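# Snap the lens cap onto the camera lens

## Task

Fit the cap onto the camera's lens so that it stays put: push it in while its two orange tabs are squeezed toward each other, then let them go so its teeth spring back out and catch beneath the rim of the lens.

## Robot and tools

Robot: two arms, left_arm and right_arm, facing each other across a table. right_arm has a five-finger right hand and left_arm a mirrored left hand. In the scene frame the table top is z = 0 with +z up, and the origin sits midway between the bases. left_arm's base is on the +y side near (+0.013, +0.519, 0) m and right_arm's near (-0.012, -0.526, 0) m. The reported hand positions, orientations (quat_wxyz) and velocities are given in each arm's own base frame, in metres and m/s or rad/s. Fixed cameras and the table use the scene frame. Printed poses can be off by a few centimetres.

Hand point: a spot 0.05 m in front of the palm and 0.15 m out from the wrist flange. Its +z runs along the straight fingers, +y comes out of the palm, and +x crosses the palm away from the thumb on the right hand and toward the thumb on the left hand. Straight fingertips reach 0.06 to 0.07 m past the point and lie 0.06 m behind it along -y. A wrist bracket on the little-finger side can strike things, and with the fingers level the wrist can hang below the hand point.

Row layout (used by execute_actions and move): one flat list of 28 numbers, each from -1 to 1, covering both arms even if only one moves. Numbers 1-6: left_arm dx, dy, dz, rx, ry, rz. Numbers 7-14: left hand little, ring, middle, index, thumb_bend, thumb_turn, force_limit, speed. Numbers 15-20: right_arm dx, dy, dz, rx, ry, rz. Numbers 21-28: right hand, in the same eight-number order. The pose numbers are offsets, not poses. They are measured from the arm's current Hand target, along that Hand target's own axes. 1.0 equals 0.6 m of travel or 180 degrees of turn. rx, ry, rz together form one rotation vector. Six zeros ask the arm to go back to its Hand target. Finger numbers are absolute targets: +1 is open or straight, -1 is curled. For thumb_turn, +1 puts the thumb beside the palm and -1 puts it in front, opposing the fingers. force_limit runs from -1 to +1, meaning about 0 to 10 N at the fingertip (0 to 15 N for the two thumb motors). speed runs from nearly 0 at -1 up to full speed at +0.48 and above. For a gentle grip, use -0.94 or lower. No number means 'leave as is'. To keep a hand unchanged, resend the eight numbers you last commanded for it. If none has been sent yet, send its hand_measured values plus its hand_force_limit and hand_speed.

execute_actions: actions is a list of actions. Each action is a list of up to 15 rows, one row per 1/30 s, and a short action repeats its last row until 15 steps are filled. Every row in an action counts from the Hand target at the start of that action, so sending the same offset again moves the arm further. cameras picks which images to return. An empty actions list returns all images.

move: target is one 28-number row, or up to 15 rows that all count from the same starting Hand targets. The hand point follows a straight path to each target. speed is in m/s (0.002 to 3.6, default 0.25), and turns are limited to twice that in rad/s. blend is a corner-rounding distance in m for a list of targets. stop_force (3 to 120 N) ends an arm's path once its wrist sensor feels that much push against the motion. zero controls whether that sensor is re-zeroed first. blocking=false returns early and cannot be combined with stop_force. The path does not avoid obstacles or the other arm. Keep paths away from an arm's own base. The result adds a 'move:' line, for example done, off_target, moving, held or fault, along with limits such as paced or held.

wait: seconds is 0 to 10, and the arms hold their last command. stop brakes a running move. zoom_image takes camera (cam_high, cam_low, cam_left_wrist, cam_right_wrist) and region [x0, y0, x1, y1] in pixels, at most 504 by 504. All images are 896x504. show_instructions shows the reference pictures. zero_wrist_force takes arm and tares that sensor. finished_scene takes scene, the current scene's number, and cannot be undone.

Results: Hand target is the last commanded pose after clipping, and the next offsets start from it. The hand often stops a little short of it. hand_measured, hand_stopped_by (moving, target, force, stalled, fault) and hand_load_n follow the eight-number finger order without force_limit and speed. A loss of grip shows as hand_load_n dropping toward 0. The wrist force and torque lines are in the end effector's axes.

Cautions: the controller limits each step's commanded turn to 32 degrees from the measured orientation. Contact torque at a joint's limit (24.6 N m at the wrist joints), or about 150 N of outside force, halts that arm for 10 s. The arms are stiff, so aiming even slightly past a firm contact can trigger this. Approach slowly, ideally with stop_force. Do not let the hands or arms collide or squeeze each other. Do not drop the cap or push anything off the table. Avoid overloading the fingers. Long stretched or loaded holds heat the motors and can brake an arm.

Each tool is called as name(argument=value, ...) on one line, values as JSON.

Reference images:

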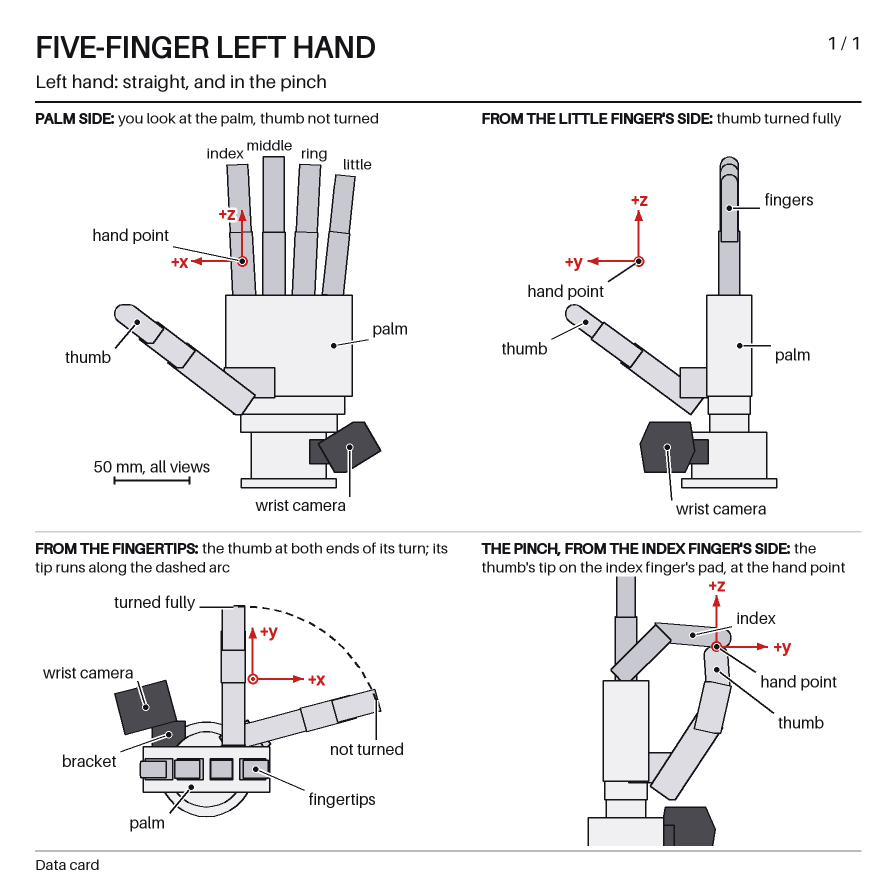

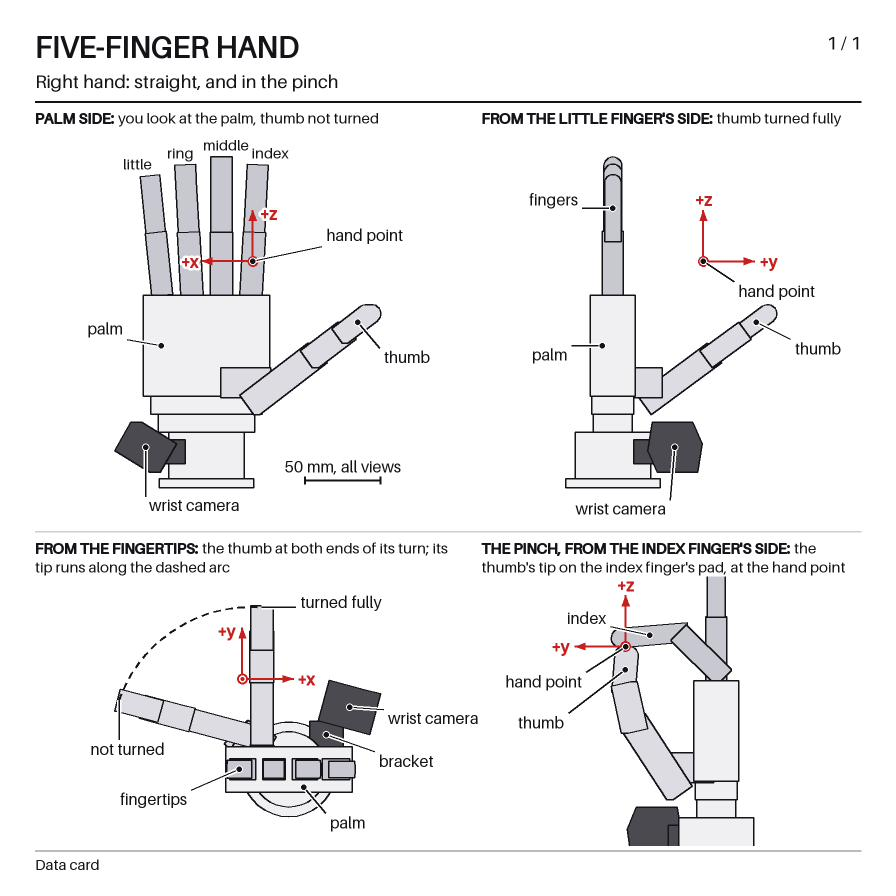

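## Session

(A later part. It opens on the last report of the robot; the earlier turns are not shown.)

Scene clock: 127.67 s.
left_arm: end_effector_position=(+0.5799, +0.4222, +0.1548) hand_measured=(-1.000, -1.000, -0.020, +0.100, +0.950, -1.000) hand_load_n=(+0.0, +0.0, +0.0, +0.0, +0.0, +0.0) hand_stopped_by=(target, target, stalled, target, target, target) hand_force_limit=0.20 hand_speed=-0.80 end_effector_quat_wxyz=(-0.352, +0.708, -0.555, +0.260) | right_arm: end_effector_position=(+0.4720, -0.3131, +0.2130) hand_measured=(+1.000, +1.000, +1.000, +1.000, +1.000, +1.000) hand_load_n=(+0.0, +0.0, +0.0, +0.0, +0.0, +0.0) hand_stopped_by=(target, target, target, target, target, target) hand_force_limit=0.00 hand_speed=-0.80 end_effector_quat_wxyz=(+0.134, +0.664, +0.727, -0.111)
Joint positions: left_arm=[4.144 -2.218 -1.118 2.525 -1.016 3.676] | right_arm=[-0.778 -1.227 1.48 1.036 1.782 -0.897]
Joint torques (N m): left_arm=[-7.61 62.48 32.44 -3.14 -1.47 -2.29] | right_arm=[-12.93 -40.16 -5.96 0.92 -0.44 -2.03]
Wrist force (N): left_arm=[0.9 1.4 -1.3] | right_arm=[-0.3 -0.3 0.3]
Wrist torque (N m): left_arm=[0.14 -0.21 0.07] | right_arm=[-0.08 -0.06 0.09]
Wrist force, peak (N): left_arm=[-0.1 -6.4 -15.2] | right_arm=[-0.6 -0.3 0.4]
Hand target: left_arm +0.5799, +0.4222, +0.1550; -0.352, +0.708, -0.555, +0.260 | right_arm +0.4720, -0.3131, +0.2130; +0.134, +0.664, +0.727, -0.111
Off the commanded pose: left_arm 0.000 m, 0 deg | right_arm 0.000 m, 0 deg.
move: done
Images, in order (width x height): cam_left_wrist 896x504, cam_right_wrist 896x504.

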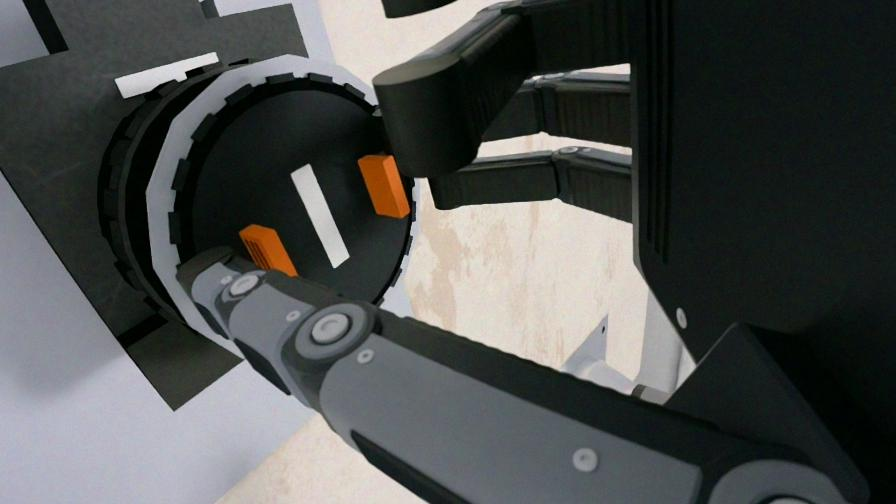

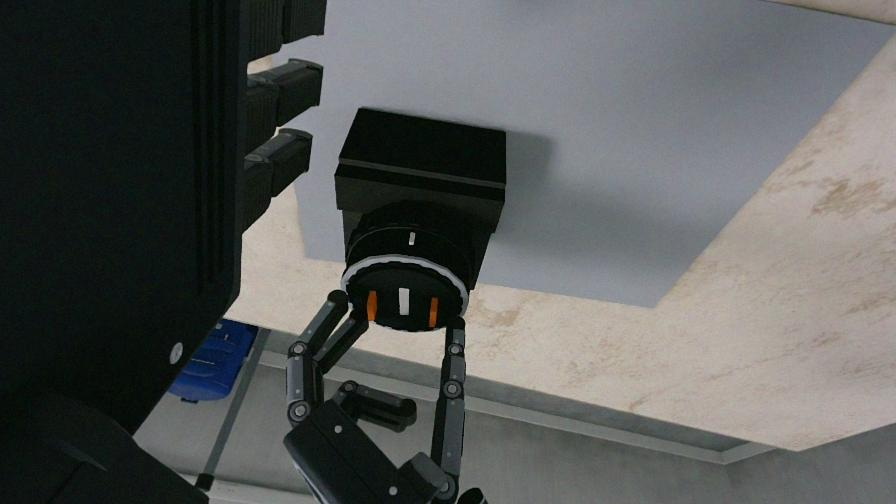

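move(target=[0,-0.092,-0.072,0,0,0,-1,-1,0.1,0.1,0.95,-1,0.2,-0.8,0,0,0,0,0,0,1,1,1,1,1,1,0,-0.8], speed=0.12, cameras=["all"])

zoom_image(camera="cam_right_wrist", region=[330, 190, 480, 360])

zoom_image(camera="cam_low", region=[505, 190, 575, 250])

zoom_image(camera="cam_left_wrist", region=[0, 0, 400, 400])

Scene clock: 129.60 s.
left_arm: end_effector_position=(+0.5803, +0.4207, +0.2250) hand_measured=(-1.000, -1.000, -0.020, +0.100, +0.950, -1.000) hand_load_n=(+0.0, +0.0, +0.0, +0.0, +0.0, +0.0) hand_stopped_by=(target, target, stalled, target, target, target) hand_force_limit=0.20 hand_speed=-0.80 end_effector_quat_wxyz=(-0.352, +0.708, -0.554, +0.260) | right_arm: end_effector_position=(+0.4720, -0.3131, +0.2130) hand_measured=(+1.000, +1.000, +1.000, +1.000, +1.000, +1.000) hand_load_n=(+0.0, +0.5, +0.0, +0.0, +0.0, +0.0) hand_stopped_by=(target, target, target, target, target, target) hand_force_limit=0.00 hand_speed=-0.80 end_effector_quat_wxyz=(+0.134, +0.664, +0.727, -0.111)
Joint positions: left_arm=[4.142 -2.195 -0.976 2.361 -1.018 3.675] | right_arm=[-0.778 -1.227 1.48 1.036 1.782 -0.897]
Joint torques (N m): left_arm=[-7.63 35.33 33.51 -3.11 -1.99 2.28] | right_arm=[-13.24 -39.77 -5.57 0.85 -0.36 -1.89]
Wrist force (N): left_arm=[0.9 1.0 -1.2] | right_arm=[-0.3 -0.2 0.2]
Wrist torque (N m): left_arm=[0.07 -0.21 -0.08] | right_arm=[-0.05 -0.05 0.08]
Wrist force, peak (N): left_arm=[1.0 1.8 -1.1] | right_arm=[-0.6 -0.1 0.3]
Hand target: left_arm +0.5803, +0.4207, +0.2251; -0.352, +0.708, -0.555, +0.260 | right_arm +0.4720, -0.3131, +0.2130; +0.134, +0.664, +0.727, -0.111
Off the commanded pose: left_arm 0.000 m, 0 deg | right_arm 0.000 m, 0 deg.
move: done

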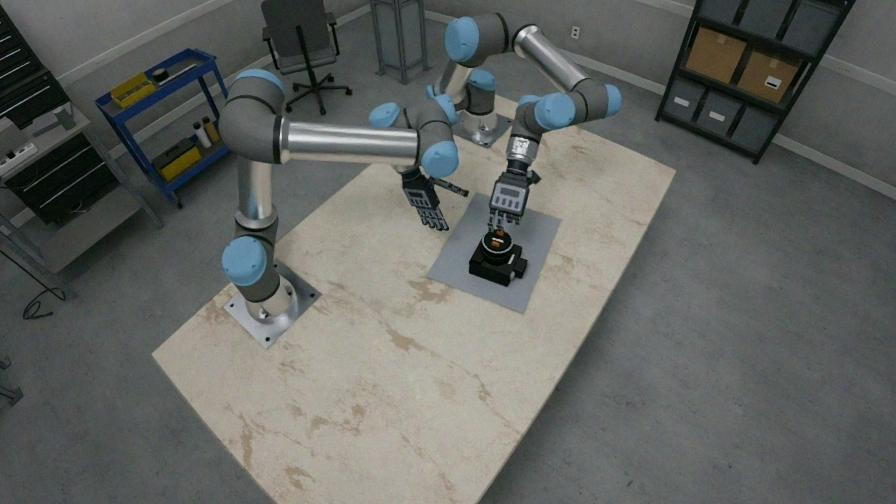

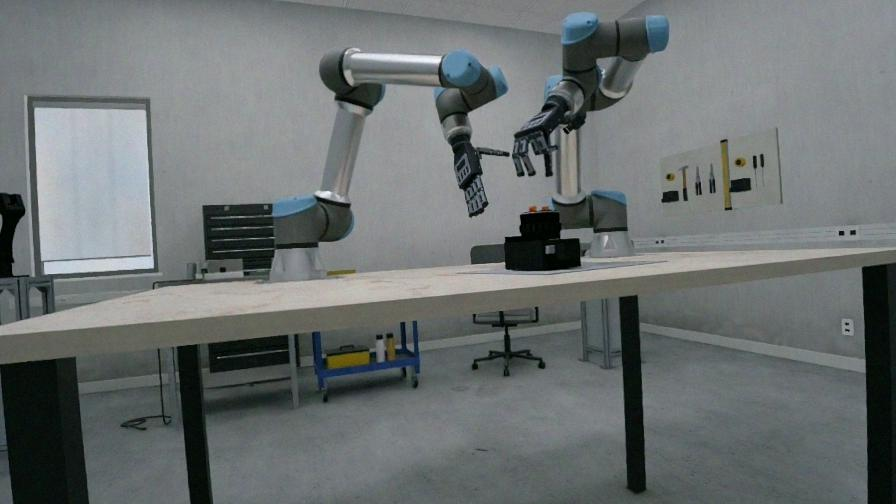

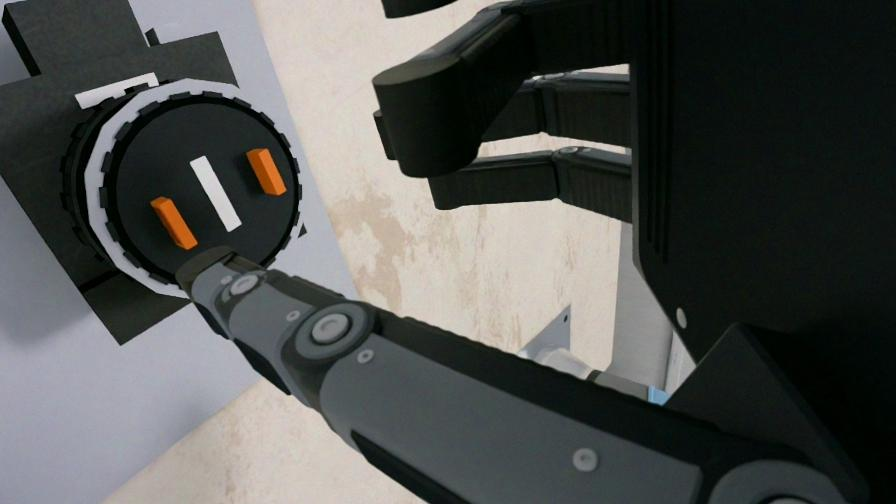

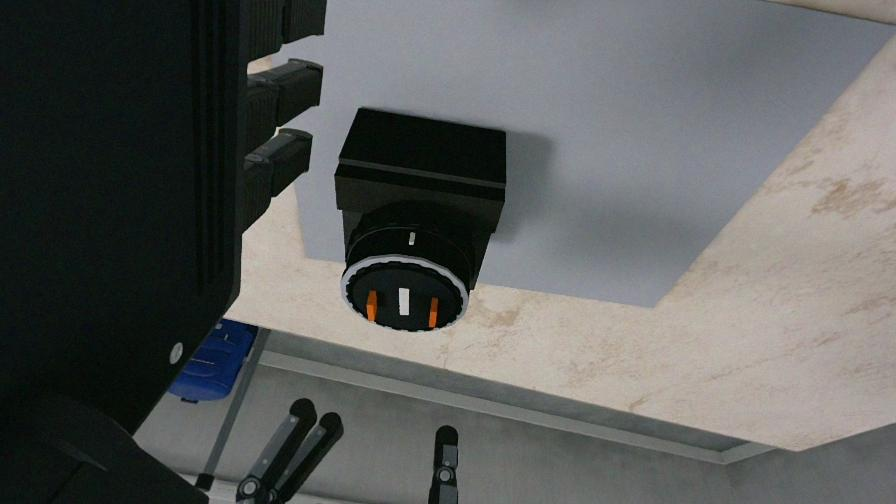

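Scaled by 2.965 from the camera's 896x504 image, which has a finer 1280x720 frame.

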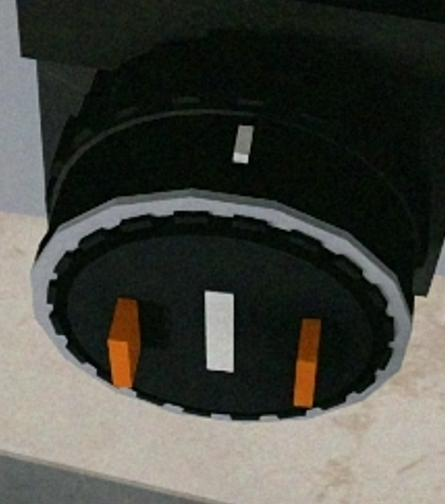

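Scaled by 7.200 from the camera's 896x504 image, which has a finer 1280x720 frame.

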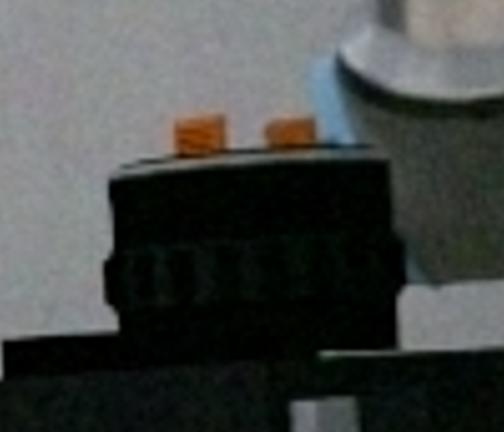

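Scaled by 1.260 from the camera's 896x504 image, which has a finer 1280x720 frame.

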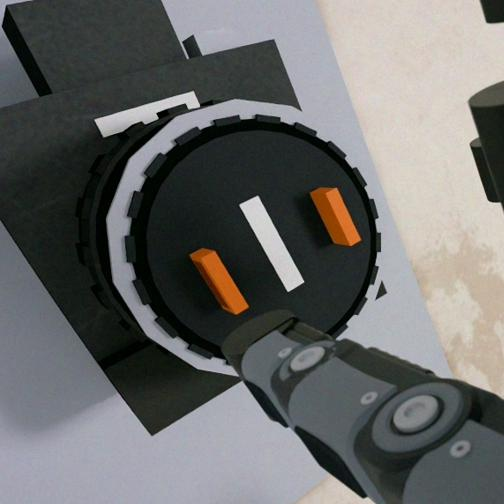

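finished_scene(scene=1)

The scene is finished: the task was done.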